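# Place tan bar as lower right stroke of digit 6

## Task

Put one tan bar down flat with its long axis running toward and away from the robot, so its far end touches the near face of the yellow middle bar at that bar's right-hand end and the two bars' right edges line up, making the bottom-right stroke of a 6. Every other object stays where it is, and at the end no part of either arm (wrist-camera cable included) is in contact with any bar.

## Robot and tools

Robot: two six-joint arms, left_arm and right_arm, each with a parallel two-finger gripper and a wrist camera whose cable counts as part of the hand. Two fixed head cameras, cam_head_left and cam_head_right (672x504 each), sit on a stand behind the arms.

Frames: the scene frame has its origin at table-top height halfway between the nominal arm bases, +x pointing out over the table, +z up, and left_arm toward +y (image left/right does not follow this). The calibrated bases are left_arm at (-0.006, +0.246, 0) m, quat_wxyz (+1.000, 0, 0, +0.019), and right_arm at (0, -0.273, 0) m, quat_wxyz (+1.000, 0, 0, -0.006). Each arm reports its hand pose in its own base frame; fixed cameras and the table use the scene frame. Reported hand positions may be off by a few cm, more at long reach. end_effector_position is the point between the finger pads, roughly 1 cm short of the tips; fingers point along the gripper's +z and open along its y.

The command row: every movement command is built from rows of 14 numbers, always covering both arms. First come left_arm's six joint angles and its opening, then right_arm's six angles and its opening. Within an arm the joint order is: shoulder (joint2), elbow (joint3), wrist roll (joint6), wrist pitch (joint4), waist (joint1), wrist yaw (joint5). Angles are absolute target joint angles in radians, not offsets, matching how Joint positions prints them. Allowed ranges: waist -2.618 to 3.054, shoulder 0.000 to 3.142, elbow 0.000 to 3.142, wrist pitch -1.571 to 1.571, wrist yaw -1.571 to 1.571, wrist roll -2.094 to 2.094. A target beyond an end by over 0.059 rad, and beyond the current angle, is refused; real ends may differ from these by up to 0.059, and a clipped joint prints "joint sent to its limit". The opening runs from -1 (closed) to +1 (fully open, pad gap 0.094 m); in between, the fingers go to where grip_measured equals the number. Writing 0 is a real command, so to leave a gripper alone resend its current command (see Tool commands). To keep a joint still, resend its Joint targets value.

Tools:
- execute_actions(actions, cameras): actions is a list of actions; each action is a list of up to 15 rows, one per 1/30 s control step; a short action repeats its last row to fill 15 steps. An empty list returns state plus images. Each step the commanded angle may lead the measured one by at most 0.339 rad (waist, shoulder, elbow) or 2.2 rad (wrist joints), and targets implying over 200 mm of hand travel are scaled back.
- move(target, speed, blend, opening_speed, grip_force, blocking, cameras): target is one 14-number row or a list of up to 15 rows, all absolute angles; joints are interpolated together, so the hand traces a curve. speed is the peak rad/s of the joint with farthest to travel, 0.01 to 12.57, default 0.5 (one value or one per target). blend (rad) rounds corners between listed targets; 0 stops at each. opening_speed (0.2 or more, per second on the -1..+1 scale) ramps the fingers. grip_force is newtons per pad, 10 to 50 (one value or one per arm); it persists, and low values close slowly. blocking=false returns after about 0.5 s and lets the move continue; a new move replaces it. No obstacle avoidance; a path is at least 0.5 s and a whole list must fit in 10 s.
- wait(seconds 0 to 10), stop() which brakes a running move, zoom_image(camera, region [x0, y0, x1, y1] in pixels, at most 504 wide and high) on the latest image of a head camera, read_manual(section) for licence text, finished_scene(scene) with the current scene number, which cannot be undone.

Results: Joint positions and Joint velocities per arm in the order above plus pad gap (m); Joint targets are what joints are driven toward now; Tool commands; end_effector_position and quat_wxyz in the base frame; grip_measured (opening scale, reads a little wide when empty, about 0.064 narrower than a squeezed hard part); grip_effort_nm (gripper motor effort, negative closing, not a pad force); joint torques (include arm weight, offset and noise; entries 1, 2 and 5 wrap at ±28 N m); motor temperatures; step readings for action calls. A move adds a "move:" line: done, off_target (resting over 0.035 rad from target), moving, held, or fault, possibly with limits=held. "joint command not followed" means the clearance check altered targets; it does not keep the two grippers apart.

Time passes while you write; running moves continue meanwhile. Motors heat under load, outstretched poses or pushing into unreachable poses: MOTOR HOT appears near 75 °C, at 90 °C an OVER-TEMPERATURE FAULT folds that arm away for the rest of the scene, and at 100 °C it goes limp.

Avoid: dropping bars or releasing them while they move, fast contacts and slams, pressing hard (a target far past contact presses harder), arm-to-arm contact or one gripper closing on the other's fingers, load on a camera cable, and anything leaving the table. Approach slowly, release by commanding an opening well above grip_measured, then lift clear of all bars.

Each tool is called as name([rows], argument=value, ...), one row to a line, values as JSON.

## Session

execute_actions(actions=[])

Scene clock: 0.00 s.
left_arm: end_effector_position=(+0.4045, +0.0324, +0.1193) grip_measured=+1.000 grip_effort_nm=n/a end_effector_quat_wxyz=(+0.616, -0.074, +0.778, +0.100) | right_arm: end_effector_position=(+0.4058, -0.0437, +0.0908) grip_measured=+1.000 grip_effort_nm=n/a end_effector_quat_wxyz=(+0.567, +0.083, +0.818, -0.053)
Joint names: [shoulder, elbow, wrist roll, wrist pitch, waist, wrist yaw]
Joint positions: left_arm=[1.579 0.376 -0.004 0.969 -0.056 -0.303 0.094] | right_arm=[1.592 0.413 0.058 0.818 -0.05 0.136 0.094]
Joint velocities: within noise
Joint torques (N m): no reading
Motor temperatures (°C): left_arm=[33 35 26 33 28 28 27] | right_arm=[33 35 28 29 28 29 29]
Heat: left arm: 35 °C; right arm: 35 °C.
Joint targets: left_arm=[1.571 0.384 -0.005 0.971 -0.056 -0.305] | right_arm=[1.586 0.419 0.058 0.816 -0.050 0.137]
Tool commands: left_gripper/opening=+1.0 right_gripper/opening=+1.0

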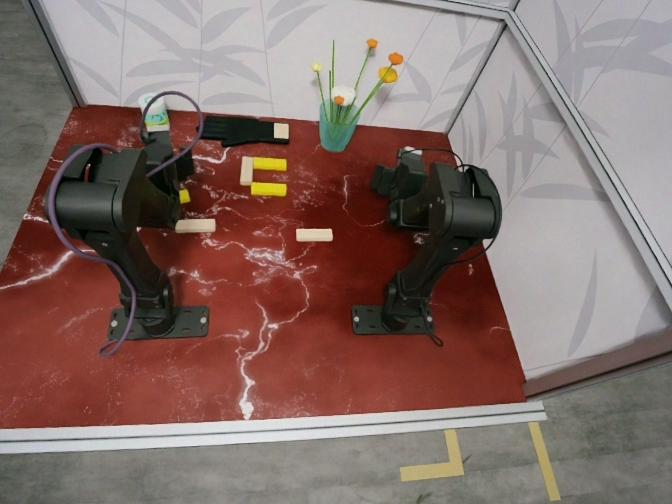

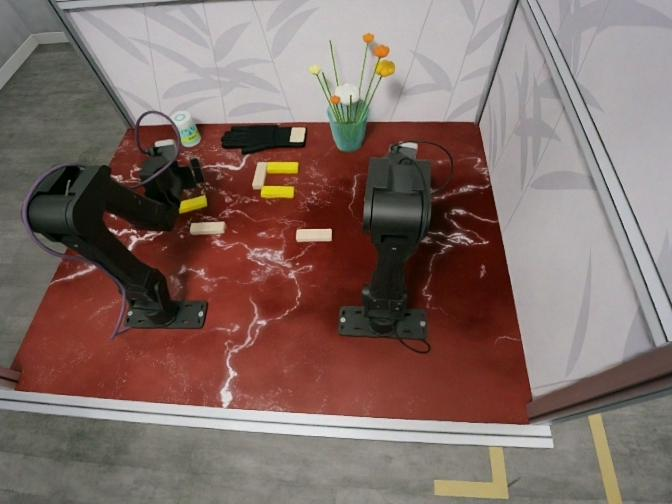

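zoom_image(camera="cam_head_left", region=[140, 120, 360, 285])

zoom_image(camera="cam_head_right", region=[140, 120, 360, 285])

Scaled by 2.291.

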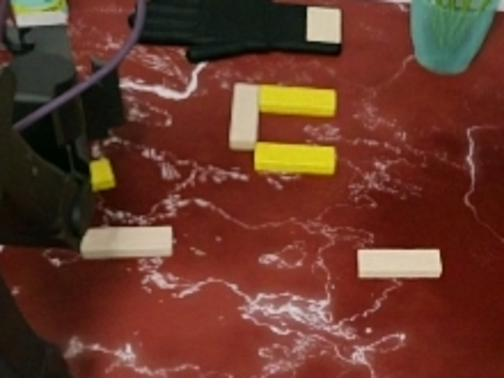

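Scaled by 2.291.

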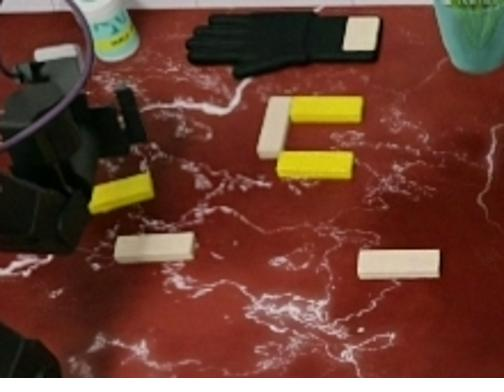

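move(target=[1.571,0.384,-0.005,0.971,-0.056,-0.305,1,1.684,1.403,-0.97,-1.289,0.603,0,1], speed=1.5, cameras=["all"])

zoom_image(camera="cam_head_left", region=[240, 150, 420, 285])

zoom_image(camera="cam_head_right", region=[240, 150, 420, 285])

Scene clock: 7.13 s.
left_arm: end_effector_position=(+0.4045, +0.0324, +0.1193) grip_measured=+1.000 grip_effort_nm=0.01 end_effector_quat_wxyz=(+0.616, -0.074, +0.778, +0.100) | right_arm: end_effector_position=(+0.2473, +0.1670, +0.1190) grip_measured=+1.000 grip_effort_nm=-0.03 end_effector_quat_wxyz=(-0.003, +0.705, -0.709, +0.009)
Joint names: [shoulder, elbow, wrist roll, wrist pitch, waist, wrist yaw]
Joint positions: left_arm=[1.579 0.376 -0.004 0.969 -0.056 -0.303 0.094] | right_arm=[1.664 1.376 -0.964 -1.275 0.601 0.017 0.094]
Joint torques (N m): left_arm=[-6.35 5.64 -0.02 1.81 -0.02 -0.07] | right_arm=[-5.18 8.39 -0.07 0.06 0.17 -0.16]
Heat: left arm: 36 °C; right arm: 36 °C.
Joint targets: left_arm=[1.571 0.384 -0.005 0.971 -0.056 -0.305] | right_arm=[1.684 1.403 -0.970 -1.289 0.603 0.000]
move: done

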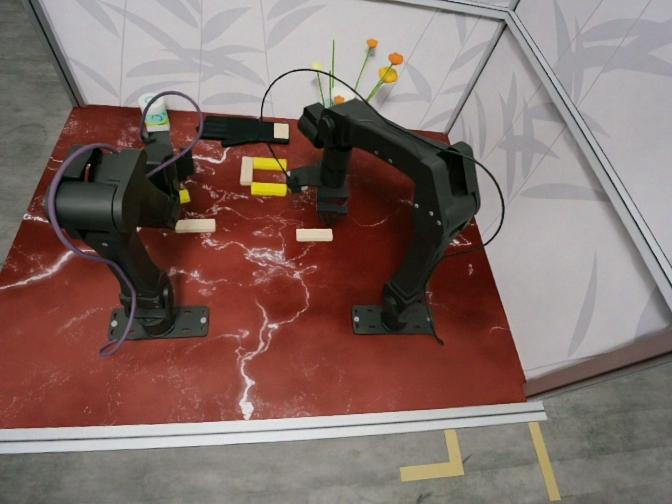

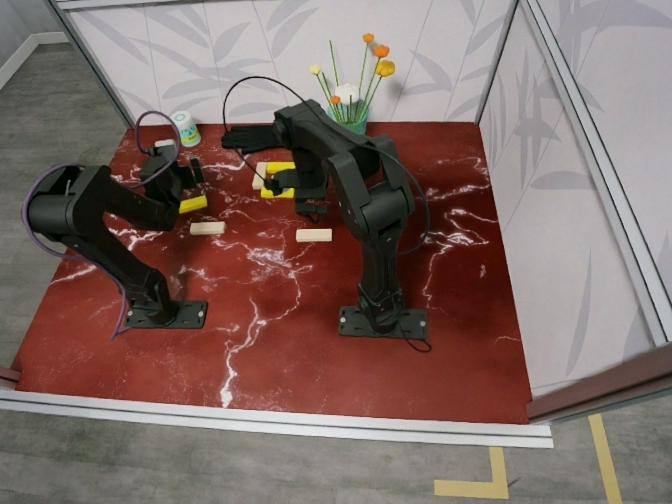

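Scaled by 2.800.

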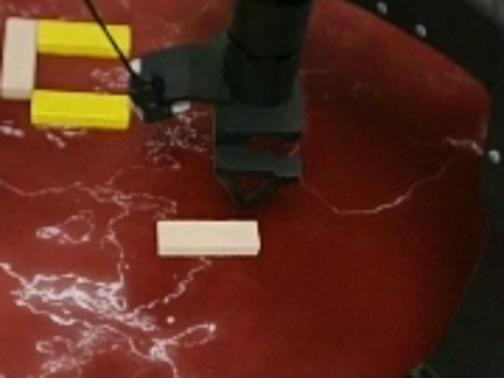

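Scaled by 2.800.

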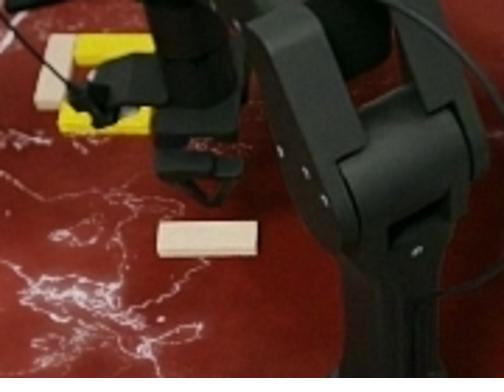

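move(target=[1.571,0.384,-0.005,0.971,-0.056,-0.305,1,1.738,1.161,-0.97,-0.994,0.603,0,1], speed=0.6, cameras=["all"])

zoom_image(camera="cam_head_left", region=[240, 150, 420, 285])

zoom_image(camera="cam_head_right", region=[240, 150, 420, 285])

Scene clock: 9.80 s.
left_arm: end_effector_position=(+0.4045, +0.0324, +0.1193) grip_measured=+1.000 grip_effort_nm=0.01 end_effector_quat_wxyz=(+0.616, -0.074, +0.778, +0.100) | right_arm: end_effector_position=(+0.2508, +0.1694, +0.0514) grip_measured=+1.000 grip_effort_nm=-0.03 end_effector_quat_wxyz=(-0.004, +0.705, -0.709, +0.009)
Joint names: [shoulder, elbow, wrist roll, wrist pitch, waist, wrist yaw]
Joint positions: left_arm=[1.579 0.376 -0.004 0.969 -0.056 -0.303 0.094] | right_arm=[1.723 1.17 -0.965 -1.006 0.601 0.017 0.094]
Joint torques (N m): left_arm=[-6.37 5.65 -0.01 1.81 -0.02 -0.07] | right_arm=[-5.91 5.15 -0.06 0.3 0.21 -0.14]
Heat: left arm: 36 °C; right arm: 36 °C.
Joint targets: left_arm=[1.571 0.384 -0.005 0.971 -0.056 -0.305] | right_arm=[1.738 1.161 -0.970 -0.994 0.603 0.000]
move: done

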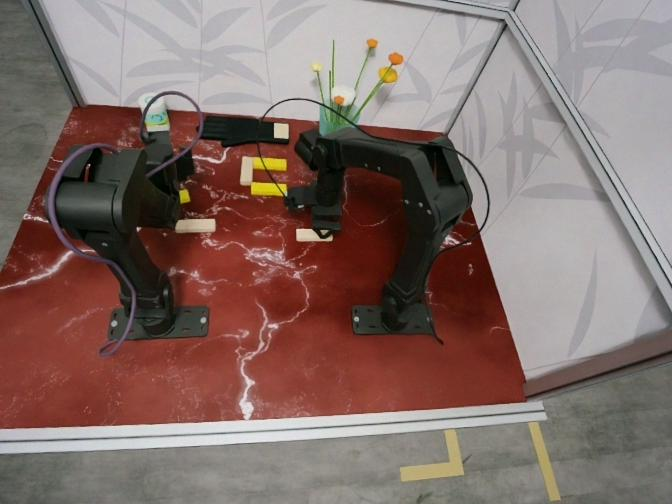

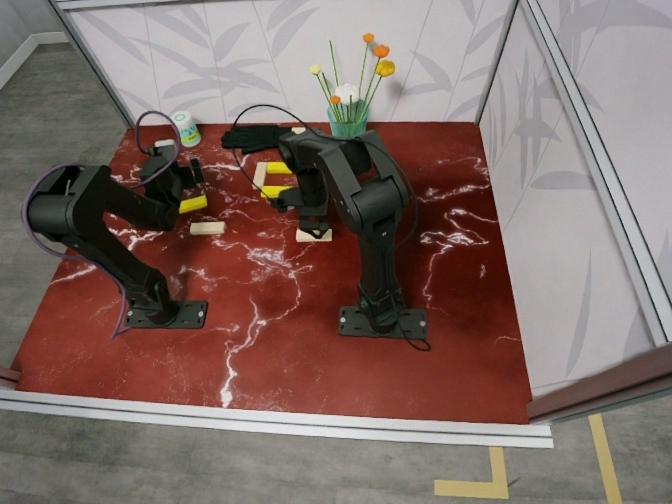

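Scaled by 2.800.

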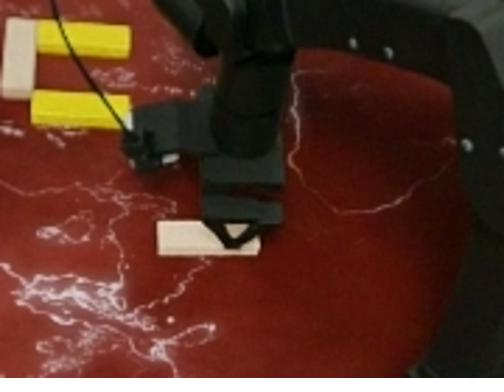

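Scaled by 2.800.

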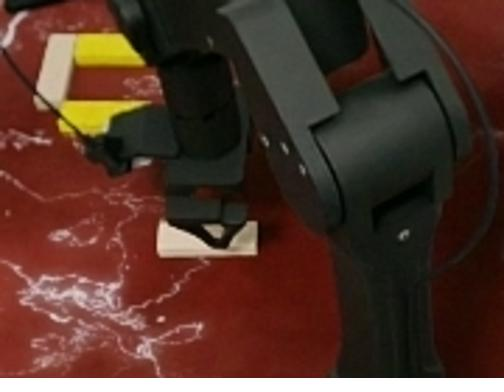

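move(target=[1.571,0.384,-0.005,0.971,-0.056,-0.305,1,1.6946,1.1105,-0.886,-0.987,0.685,0,1], speed=0.6, cameras=["all"])

zoom_image(camera="cam_head_left", region=[270, 190, 360, 258])

zoom_image(camera="cam_head_right", region=[270, 190, 360, 258])

Scene clock: 12.43 s.
left_arm: end_effector_position=(+0.4045, +0.0324, +0.1193) grip_measured=+1.000 grip_effort_nm=0.01 end_effector_quat_wxyz=(+0.616, -0.074, +0.778, +0.100) | right_arm: end_effector_position=(+0.2248, +0.1814, +0.0402) grip_measured=+1.000 grip_effort_nm=-0.03 end_effector_quat_wxyz=(+0.015, +0.709, -0.705, +0.005)
Joint names: [shoulder, elbow, wrist roll, wrist pitch, waist, wrist yaw]
Joint positions: left_arm=[1.579 0.376 -0.004 0.969 -0.056 -0.303 0.094] | right_arm=[1.723 1.122 -0.891 -0.998 0.684 0.013 0.094]
Joint torques (N m): left_arm=[-6.35 5.63 -0.01 1.81 -0.03 -0.07] | right_arm=[-9.47 4.75 0.04 0.23 0.1 -0.11]
Heat: left arm: 36 °C; right arm: 36 °C.
Joint targets: left_arm=[1.571 0.384 -0.005 0.971 -0.056 -0.305] | right_arm=[1.695 1.111 -0.886 -0.987 0.685 0.000]
move: done

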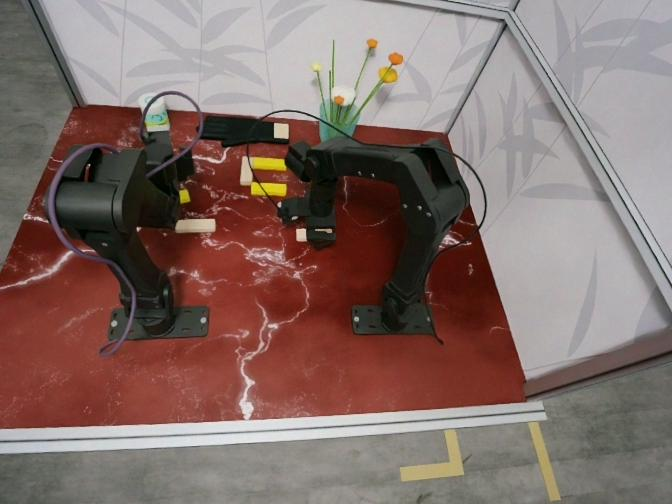

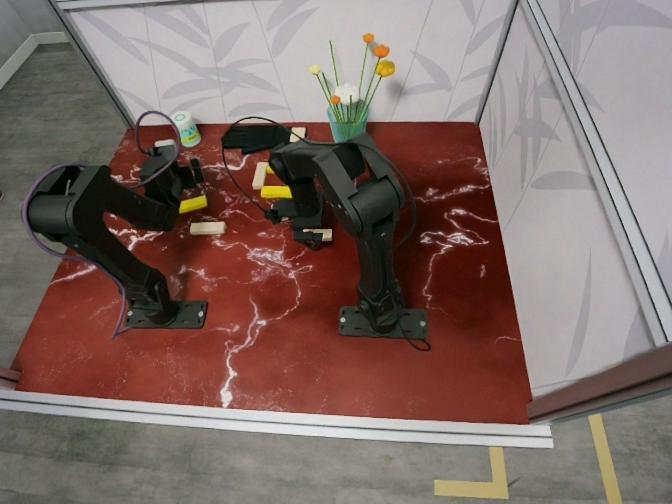

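Scaled by 5.600.

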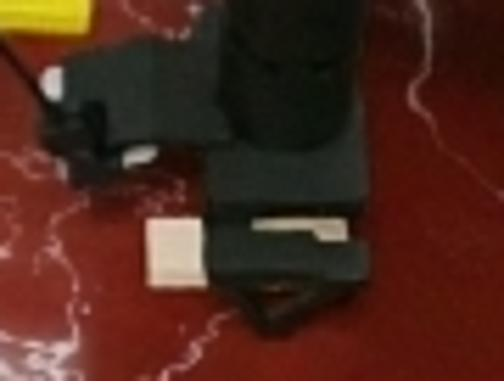

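Scaled by 5.600.

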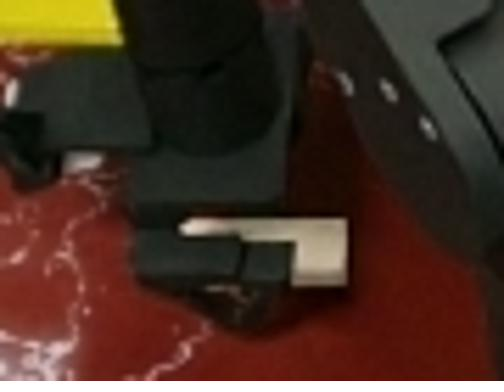

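move([
  [1.571,0.384,-0.005,0.971,-0.056,-0.305,1,1.7285,1.0426,-0.886,-0.885,0.685,0,1],
  [1.571,0.384,-0.005,0.971,-0.056,-0.305,1,1.7285,1.0426,-0.886,-0.885,0.685,0,-0.8],
], speed=0.4, opening_speed=1.5)

Scene clock: 15.80 s.
left_arm: end_effector_position=(+0.4045, +0.0324, +0.1193) grip_measured=+1.000 grip_effort_nm=0.01 end_effector_quat_wxyz=(+0.616, -0.074, +0.778, +0.100) | right_arm: end_effector_position=(+0.2263, +0.1826, +0.0242) grip_measured=-0.428 grip_effort_nm=-1.04 end_effector_quat_wxyz=(-0.002, +0.708, -0.706, +0.007)
Joint names: [shoulder, elbow, wrist roll, wrist pitch, waist, wrist yaw]
Joint positions: left_arm=[1.579 0.376 -0.004 0.969 -0.056 -0.303 0.094] | right_arm=[1.723 1.054 -0.89 -0.896 0.684 0.013 0.027]
Joint torques (N m): left_arm=[-6.35 5.65 -0.01 1.82 -0.02 -0.07] | right_arm=[-6.52 4.62 0.03 0.31 0.1 -0.12]
Heat: left arm: 37 °C; right arm: 36 °C.
Joint targets: left_arm=[1.571 0.384 -0.005 0.971 -0.056 -0.305] | right_arm=[1.728 1.042 -0.886 -0.885 0.685 0.000]
move: done

move([
  [1.571,0.384,-0.005,0.971,-0.056,-0.305,1,1.6765,1.1527,-0.886,-1.047,0.685,0,-0.8],
  [1.571,0.384,-0.005,0.971,-0.056,-0.305,1,2.053,1.646,0.704,-1.164,0.716,0,-0.8],
], speed=[0.5,1.0], cameras=["all"])

zoom_image(camera="cam_head_left", region=[230, 140, 350, 230])

zoom_image(camera="cam_head_right", region=[230, 140, 350, 230])

Scene clock: 22.73 s.
left_arm: end_effector_position=(+0.4045, +0.0324, +0.1193) grip_measured=+1.000 grip_effort_nm=0.01 end_effector_quat_wxyz=(+0.616, -0.074, +0.778, +0.100) | right_arm: end_effector_position=(+0.2935, +0.2519, +0.0625) grip_measured=-0.427 grip_effort_nm=-1.05 end_effector_quat_wxyz=(+0.005, -0.006, +1.000, +0.000)
Joint names: [shoulder, elbow, wrist roll, wrist pitch, waist, wrist yaw]
Joint positions: left_arm=[1.579 0.376 -0.004 0.969 -0.056 -0.303 0.094] | right_arm=[2.026 1.616 0.698 -1.152 0.71 0.007 0.027]
Joint torques (N m): left_arm=[-6.35 5.65 -0.01 1.82 -0.03 -0.07] | right_arm=[-8.1 8.68 0.05 0.07 0.51 -0.05]
Motor temperatures (°C): left_arm=[34 37 26 38 28 28 27] | right_arm=[35 37 28 30 28 29 29]
Heat: left arm: 38 °C; right arm: 37 °C.
Joint targets: left_arm=[1.571 0.384 -0.005 0.971 -0.056 -0.305] | right_arm=[2.053 1.646 0.704 -1.164 0.716 0.000]
move: done

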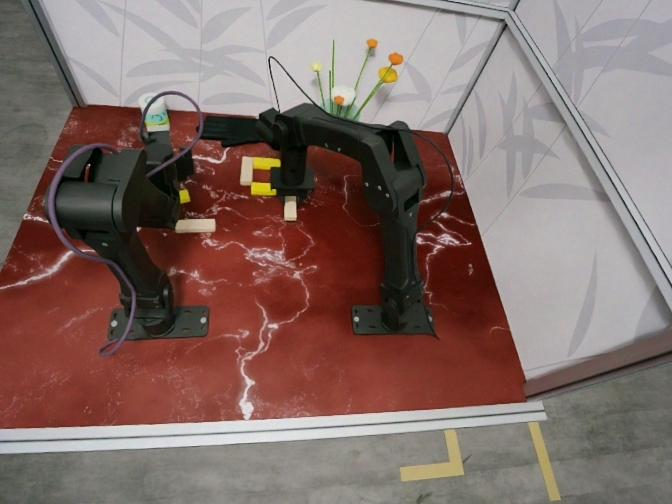

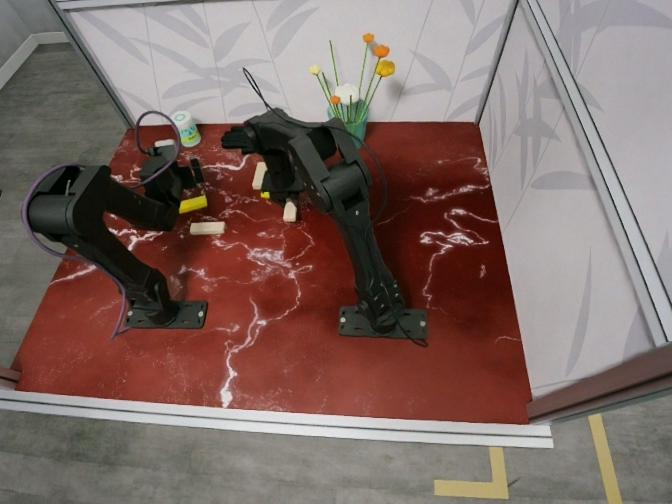

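Scaled by 4.200.

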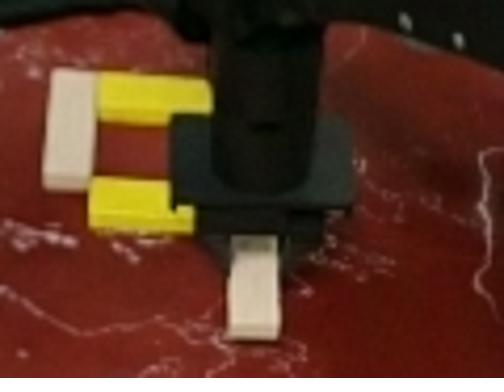

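Scaled by 4.200.

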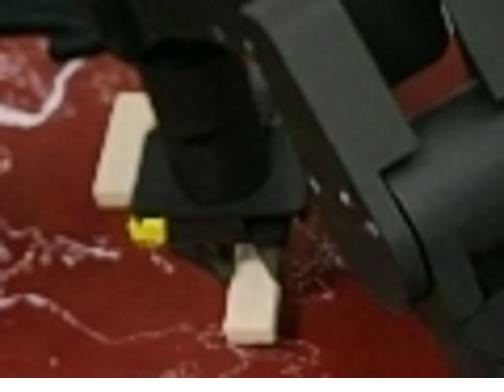

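move(target=[1.571,0.384,-0.005,0.971,-0.056,-0.305,1,2.0797,1.548,0.704,-1.039,0.716,0,-0.8], speed=0.3, cameras=["all"])

zoom_image(camera="cam_head_left", region=[230, 140, 350, 230])

zoom_image(camera="cam_head_right", region=[230, 140, 350, 230])

Scene clock: 24.73 s.
left_arm: end_effector_position=(+0.4045, +0.0324, +0.1193) grip_measured=+1.000 grip_effort_nm=0.01 end_effector_quat_wxyz=(+0.616, -0.074, +0.778, +0.100) | right_arm: end_effector_position=(+0.2970, +0.2550, +0.0364) grip_measured=-0.427 grip_effort_nm=-1.05 end_effector_quat_wxyz=(+0.009, -0.006, +1.000, +0.003)
Joint names: [shoulder, elbow, wrist roll, wrist pitch, waist, wrist yaw]
Joint positions: left_arm=[1.579 0.376 -0.004 0.969 -0.056 -0.303 0.094] | right_arm=[2.058 1.557 0.698 -1.053 0.71 0.006 0.027]
Joint torques (N m): left_arm=[-6.35 5.64 -0.01 1.8 -0.02 -0.07] | right_arm=[-8.69 5.23 0.07 0.33 0.47 -0.06]
Heat: left arm: 38 °C; right arm: 37 °C.
Joint targets: left_arm=[1.571 0.384 -0.005 0.971 -0.056 -0.305] | right_arm=[2.080 1.548 0.704 -1.039 0.716 0.000]
move: done

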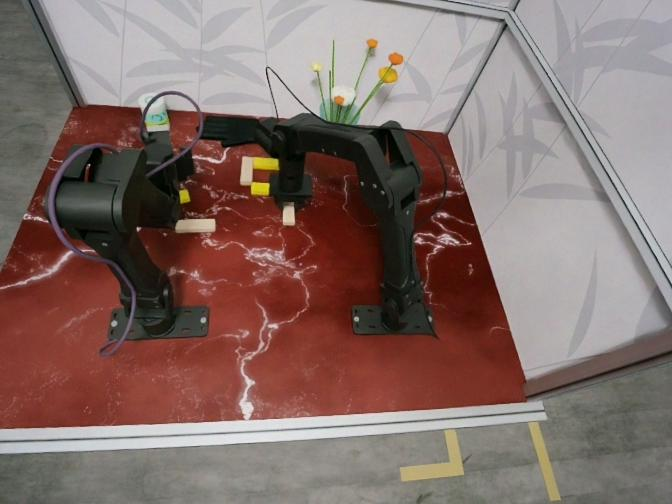

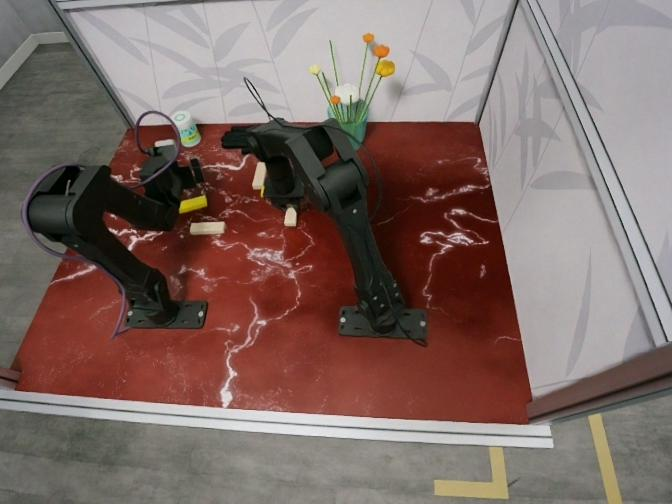

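Scaled by 4.200.

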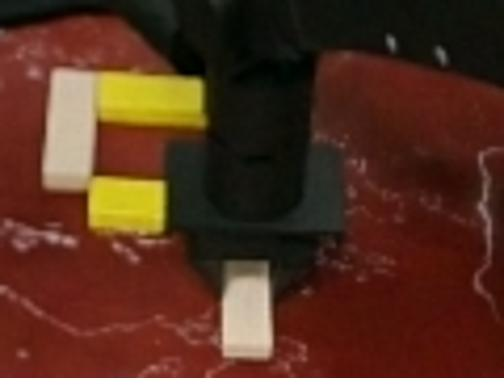

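Scaled by 4.200.

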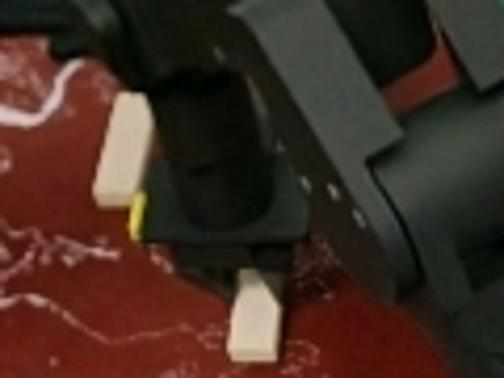

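move(target=[1.571,0.384,-0.005,0.971,-0.056,-0.305,1,2.1407,1.61,0.715,-1.04,0.727,0,-0.8], speed=0.2, cameras=["all"])

zoom_image(camera="cam_head_left", region=[230, 140, 350, 230])

zoom_image(camera="cam_head_right", region=[230, 140, 350, 230])

Scene clock: 27.67 s.
left_arm: end_effector_position=(+0.4045, +0.0324, +0.1193) grip_measured=+1.000 grip_effort_nm=0.01 end_effector_quat_wxyz=(+0.616, -0.074, +0.778, +0.100) | right_arm: end_effector_position=(+0.2981, +0.2616, +0.0259) grip_measured=-0.427 grip_effort_nm=-1.04 end_effector_quat_wxyz=(+0.001, -0.006, +1.000, -0.002)
Joint names: [shoulder, elbow, wrist roll, wrist pitch, waist, wrist yaw]
Joint positions: left_arm=[1.579 0.376 -0.004 0.969 -0.056 -0.303 0.094] | right_arm=[2.105 1.587 0.708 -1.053 0.72 0.005 0.027]
Joint torques (N m): left_arm=[-6.37 5.64 -0.01 1.82 -0.02 -0.07] | right_arm=[-7.88 8.05 0.11 0.3 0.66 -0.07]
Heat: left arm: 38 °C; right arm: 37 °C.
Joint targets: left_arm=[1.571 0.384 -0.005 0.971 -0.056 -0.305] | right_arm=[2.141 1.610 0.715 -1.040 0.727 0.000]
move: done

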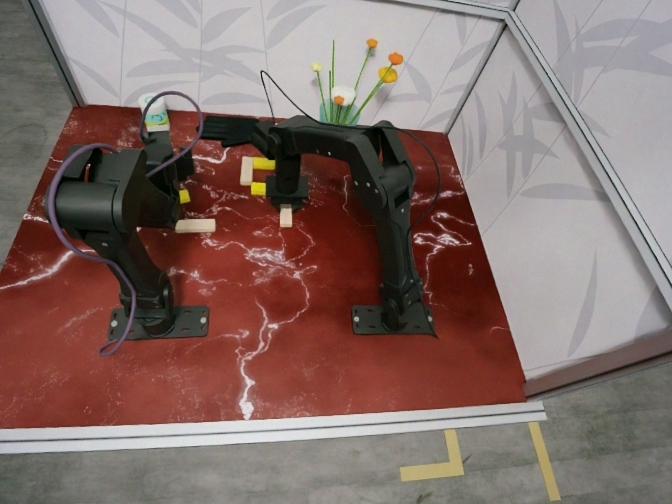

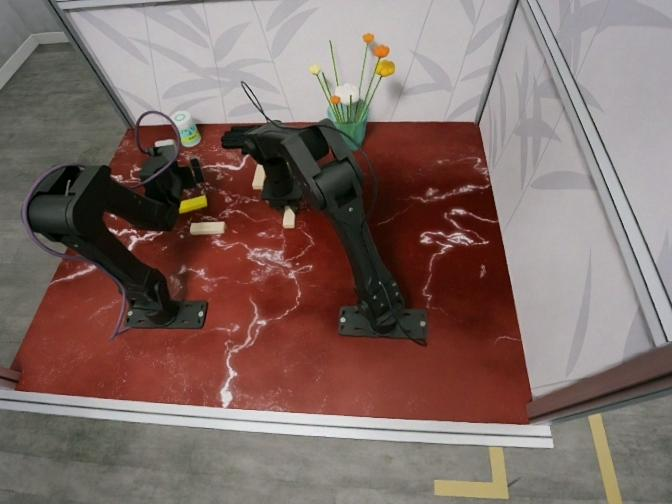

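Scaled by 4.200.

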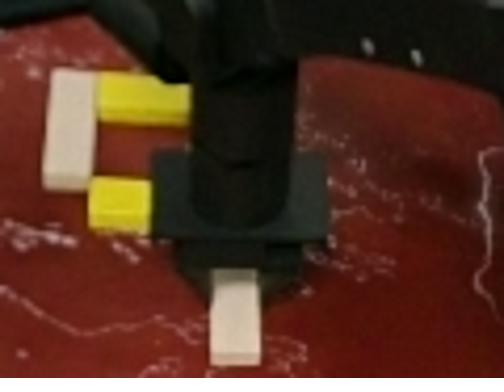

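Scaled by 4.200.

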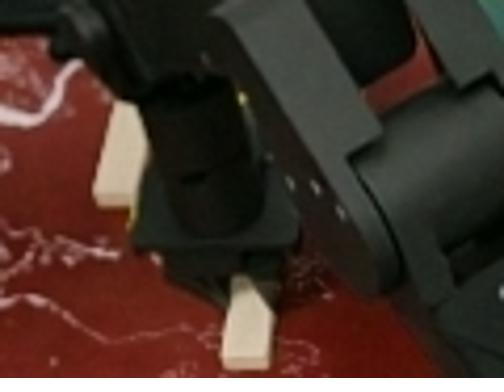

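move([
  [1.571,0.384,-0.005,0.971,-0.056,-0.305,1,2.1606,1.6825,0.724,-1.093,0.736,0,-0.8],
  [1.571,0.384,-0.005,0.971,-0.056,-0.305,1,2.1691,1.6633,0.724,-1.065,0.736,0,-0.8],
], speed=0.25, cameras=["all"])

zoom_image(camera="cam_head_left", region=[230, 140, 350, 230])

zoom_image(camera="cam_head_right", region=[230, 140, 350, 230])

Scene clock: 32.93 s.
left_arm: end_effector_position=(+0.4045, +0.0324, +0.1193) grip_measured=+1.000 grip_effort_nm=0.01 end_effector_quat_wxyz=(+0.616, -0.074, +0.778, +0.100) | right_arm: end_effector_position=(+0.3043, +0.2727, +0.0289) grip_measured=-0.427 grip_effort_nm=-1.05 end_effector_quat_wxyz=(+0.004, -0.006, +1.000, +0.000)
Joint names: [shoulder, elbow, wrist roll, wrist pitch, waist, wrist yaw]
Joint positions: left_arm=[1.579 0.376 -0.004 0.969 -0.056 -0.303 0.094] | right_arm=[2.141 1.655 0.719 -1.079 0.73 0.005 0.027]
Joint torques (N m): left_arm=[-6.34 5.65 -0.01 1.81 -0.05 -0.07] | right_arm=[-8.99 6.61 0.07 0.29 0.46 -0.06]
Heat: left arm: 39 °C; right arm: 37 °C.
Joint targets: left_arm=[1.571 0.384 -0.005 0.971 -0.056 -0.305] | right_arm=[2.169 1.663 0.724 -1.065 0.736 0.000]
move: done

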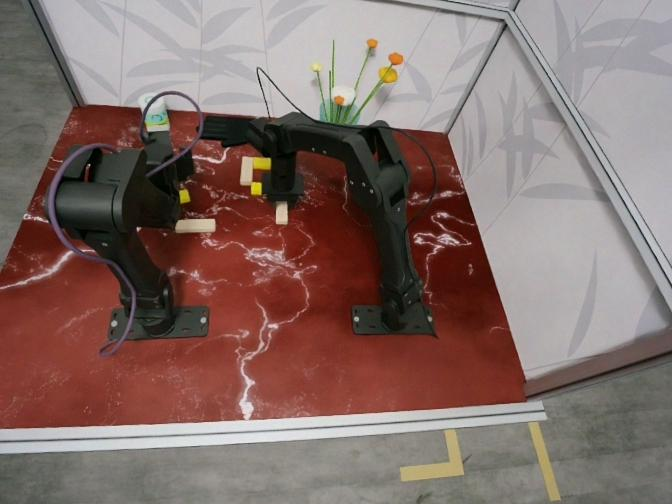

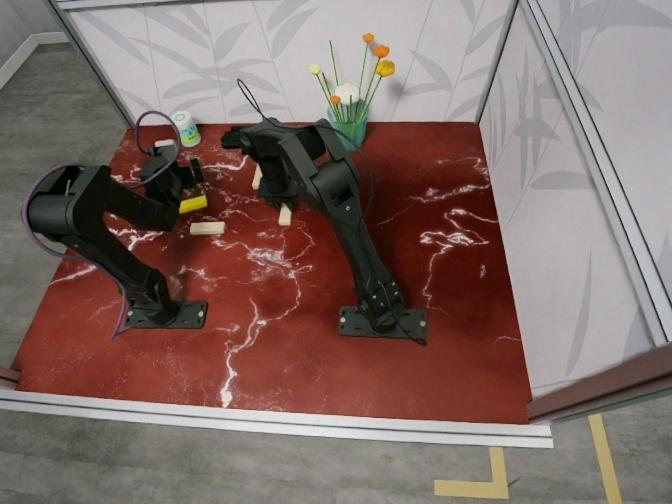

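Scaled by 4.200.

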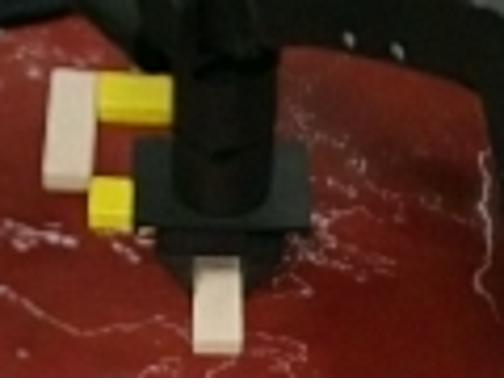

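Scaled by 4.200.

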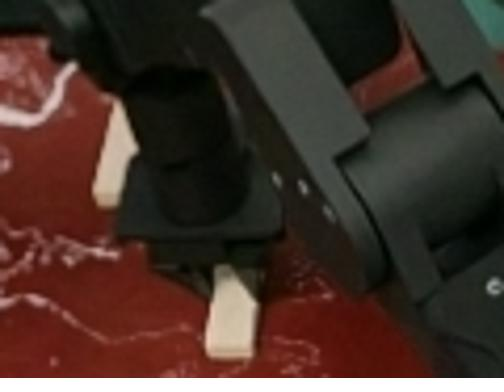

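move([
  [1.571,0.384,-0.005,0.971,-0.056,-0.305,1,2.1752,1.649,0.724,-1.045,0.736,0,-0.8],
  [1.571,0.384,-0.005,0.971,-0.056,-0.305,1,2.1752,1.649,0.724,-1.045,0.736,0,0.1],
  [1.571,0.384,-0.005,0.971,-0.056,-0.305,1,2.13,1.9215,0.724,-1.3625,0.736,0,0.1],
  [1.571,0.384,-0.005,0.971,-0.056,-0.305,1,1.9,1.7,0,-1.3625,-0.2,0,0.1],
], speed=[0.25,0.3,0.4,1.2], opening_speed=1.5, cameras=["all"])

zoom_image(camera="cam_head_left", region=[230, 140, 350, 230])

zoom_image(camera="cam_head_right", region=[230, 140, 350, 230])

Scene clock: 39.23 s.
left_arm: end_effector_position=(+0.4045, +0.0324, +0.1193) grip_measured=+1.000 grip_effort_nm=0.01 end_effector_quat_wxyz=(+0.616, -0.074, +0.778, +0.100) | right_arm: end_effector_position=(+0.3573, -0.0733, +0.1169) grip_measured=+0.099 grip_effort_nm=0.06 end_effector_quat_wxyz=(-0.006, +0.105, +0.994, -0.001)
Joint names: [shoulder, elbow, wrist roll, wrist pitch, waist, wrist yaw]
Joint positions: left_arm=[1.579 0.376 -0.004 0.969 -0.056 -0.303 0.094] | right_arm=[1.942 1.713 0.006 -1.354 -0.204 0.002 0.052]
Joint torques (N m): left_arm=[-6.35 5.65 -0.01 1.81 -0.02 -0.07] | right_arm=[-13.18 4.96 -0.08 0.08 0.28 0]
Heat: left arm: 39 °C; right arm: 38 °C.
Joint targets: left_arm=[1.571 0.384 -0.005 0.971 -0.056 -0.305] | right_arm=[1.900 1.700 0.000 -1.362 -0.200 0.000]
move: off_target (right_arm); right_arm: the shoulder is farthest, 0.042 rad from its target

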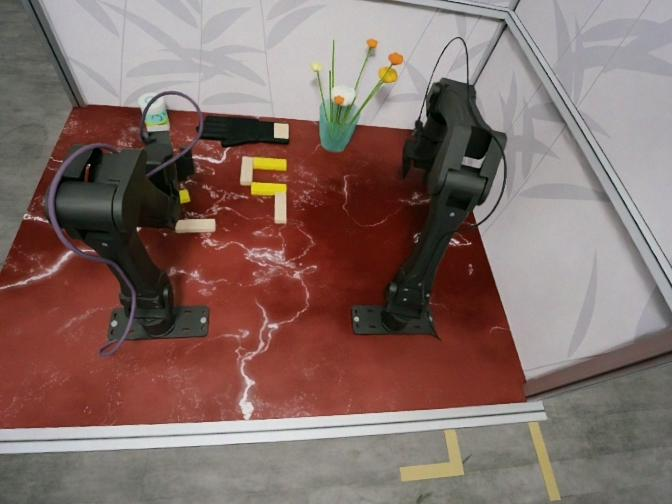

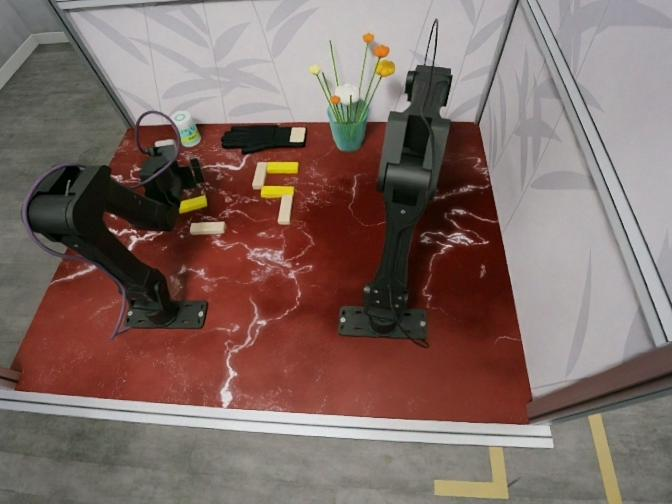

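Scaled by 4.200.

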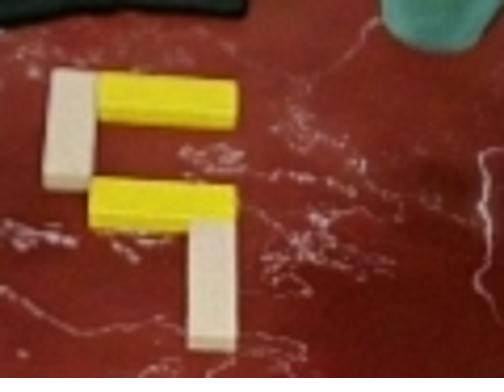

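Scaled by 4.200.

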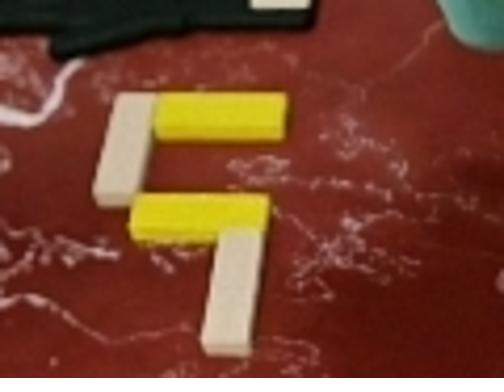

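finished_scene(scene=1)

The scene is finished: the task was done.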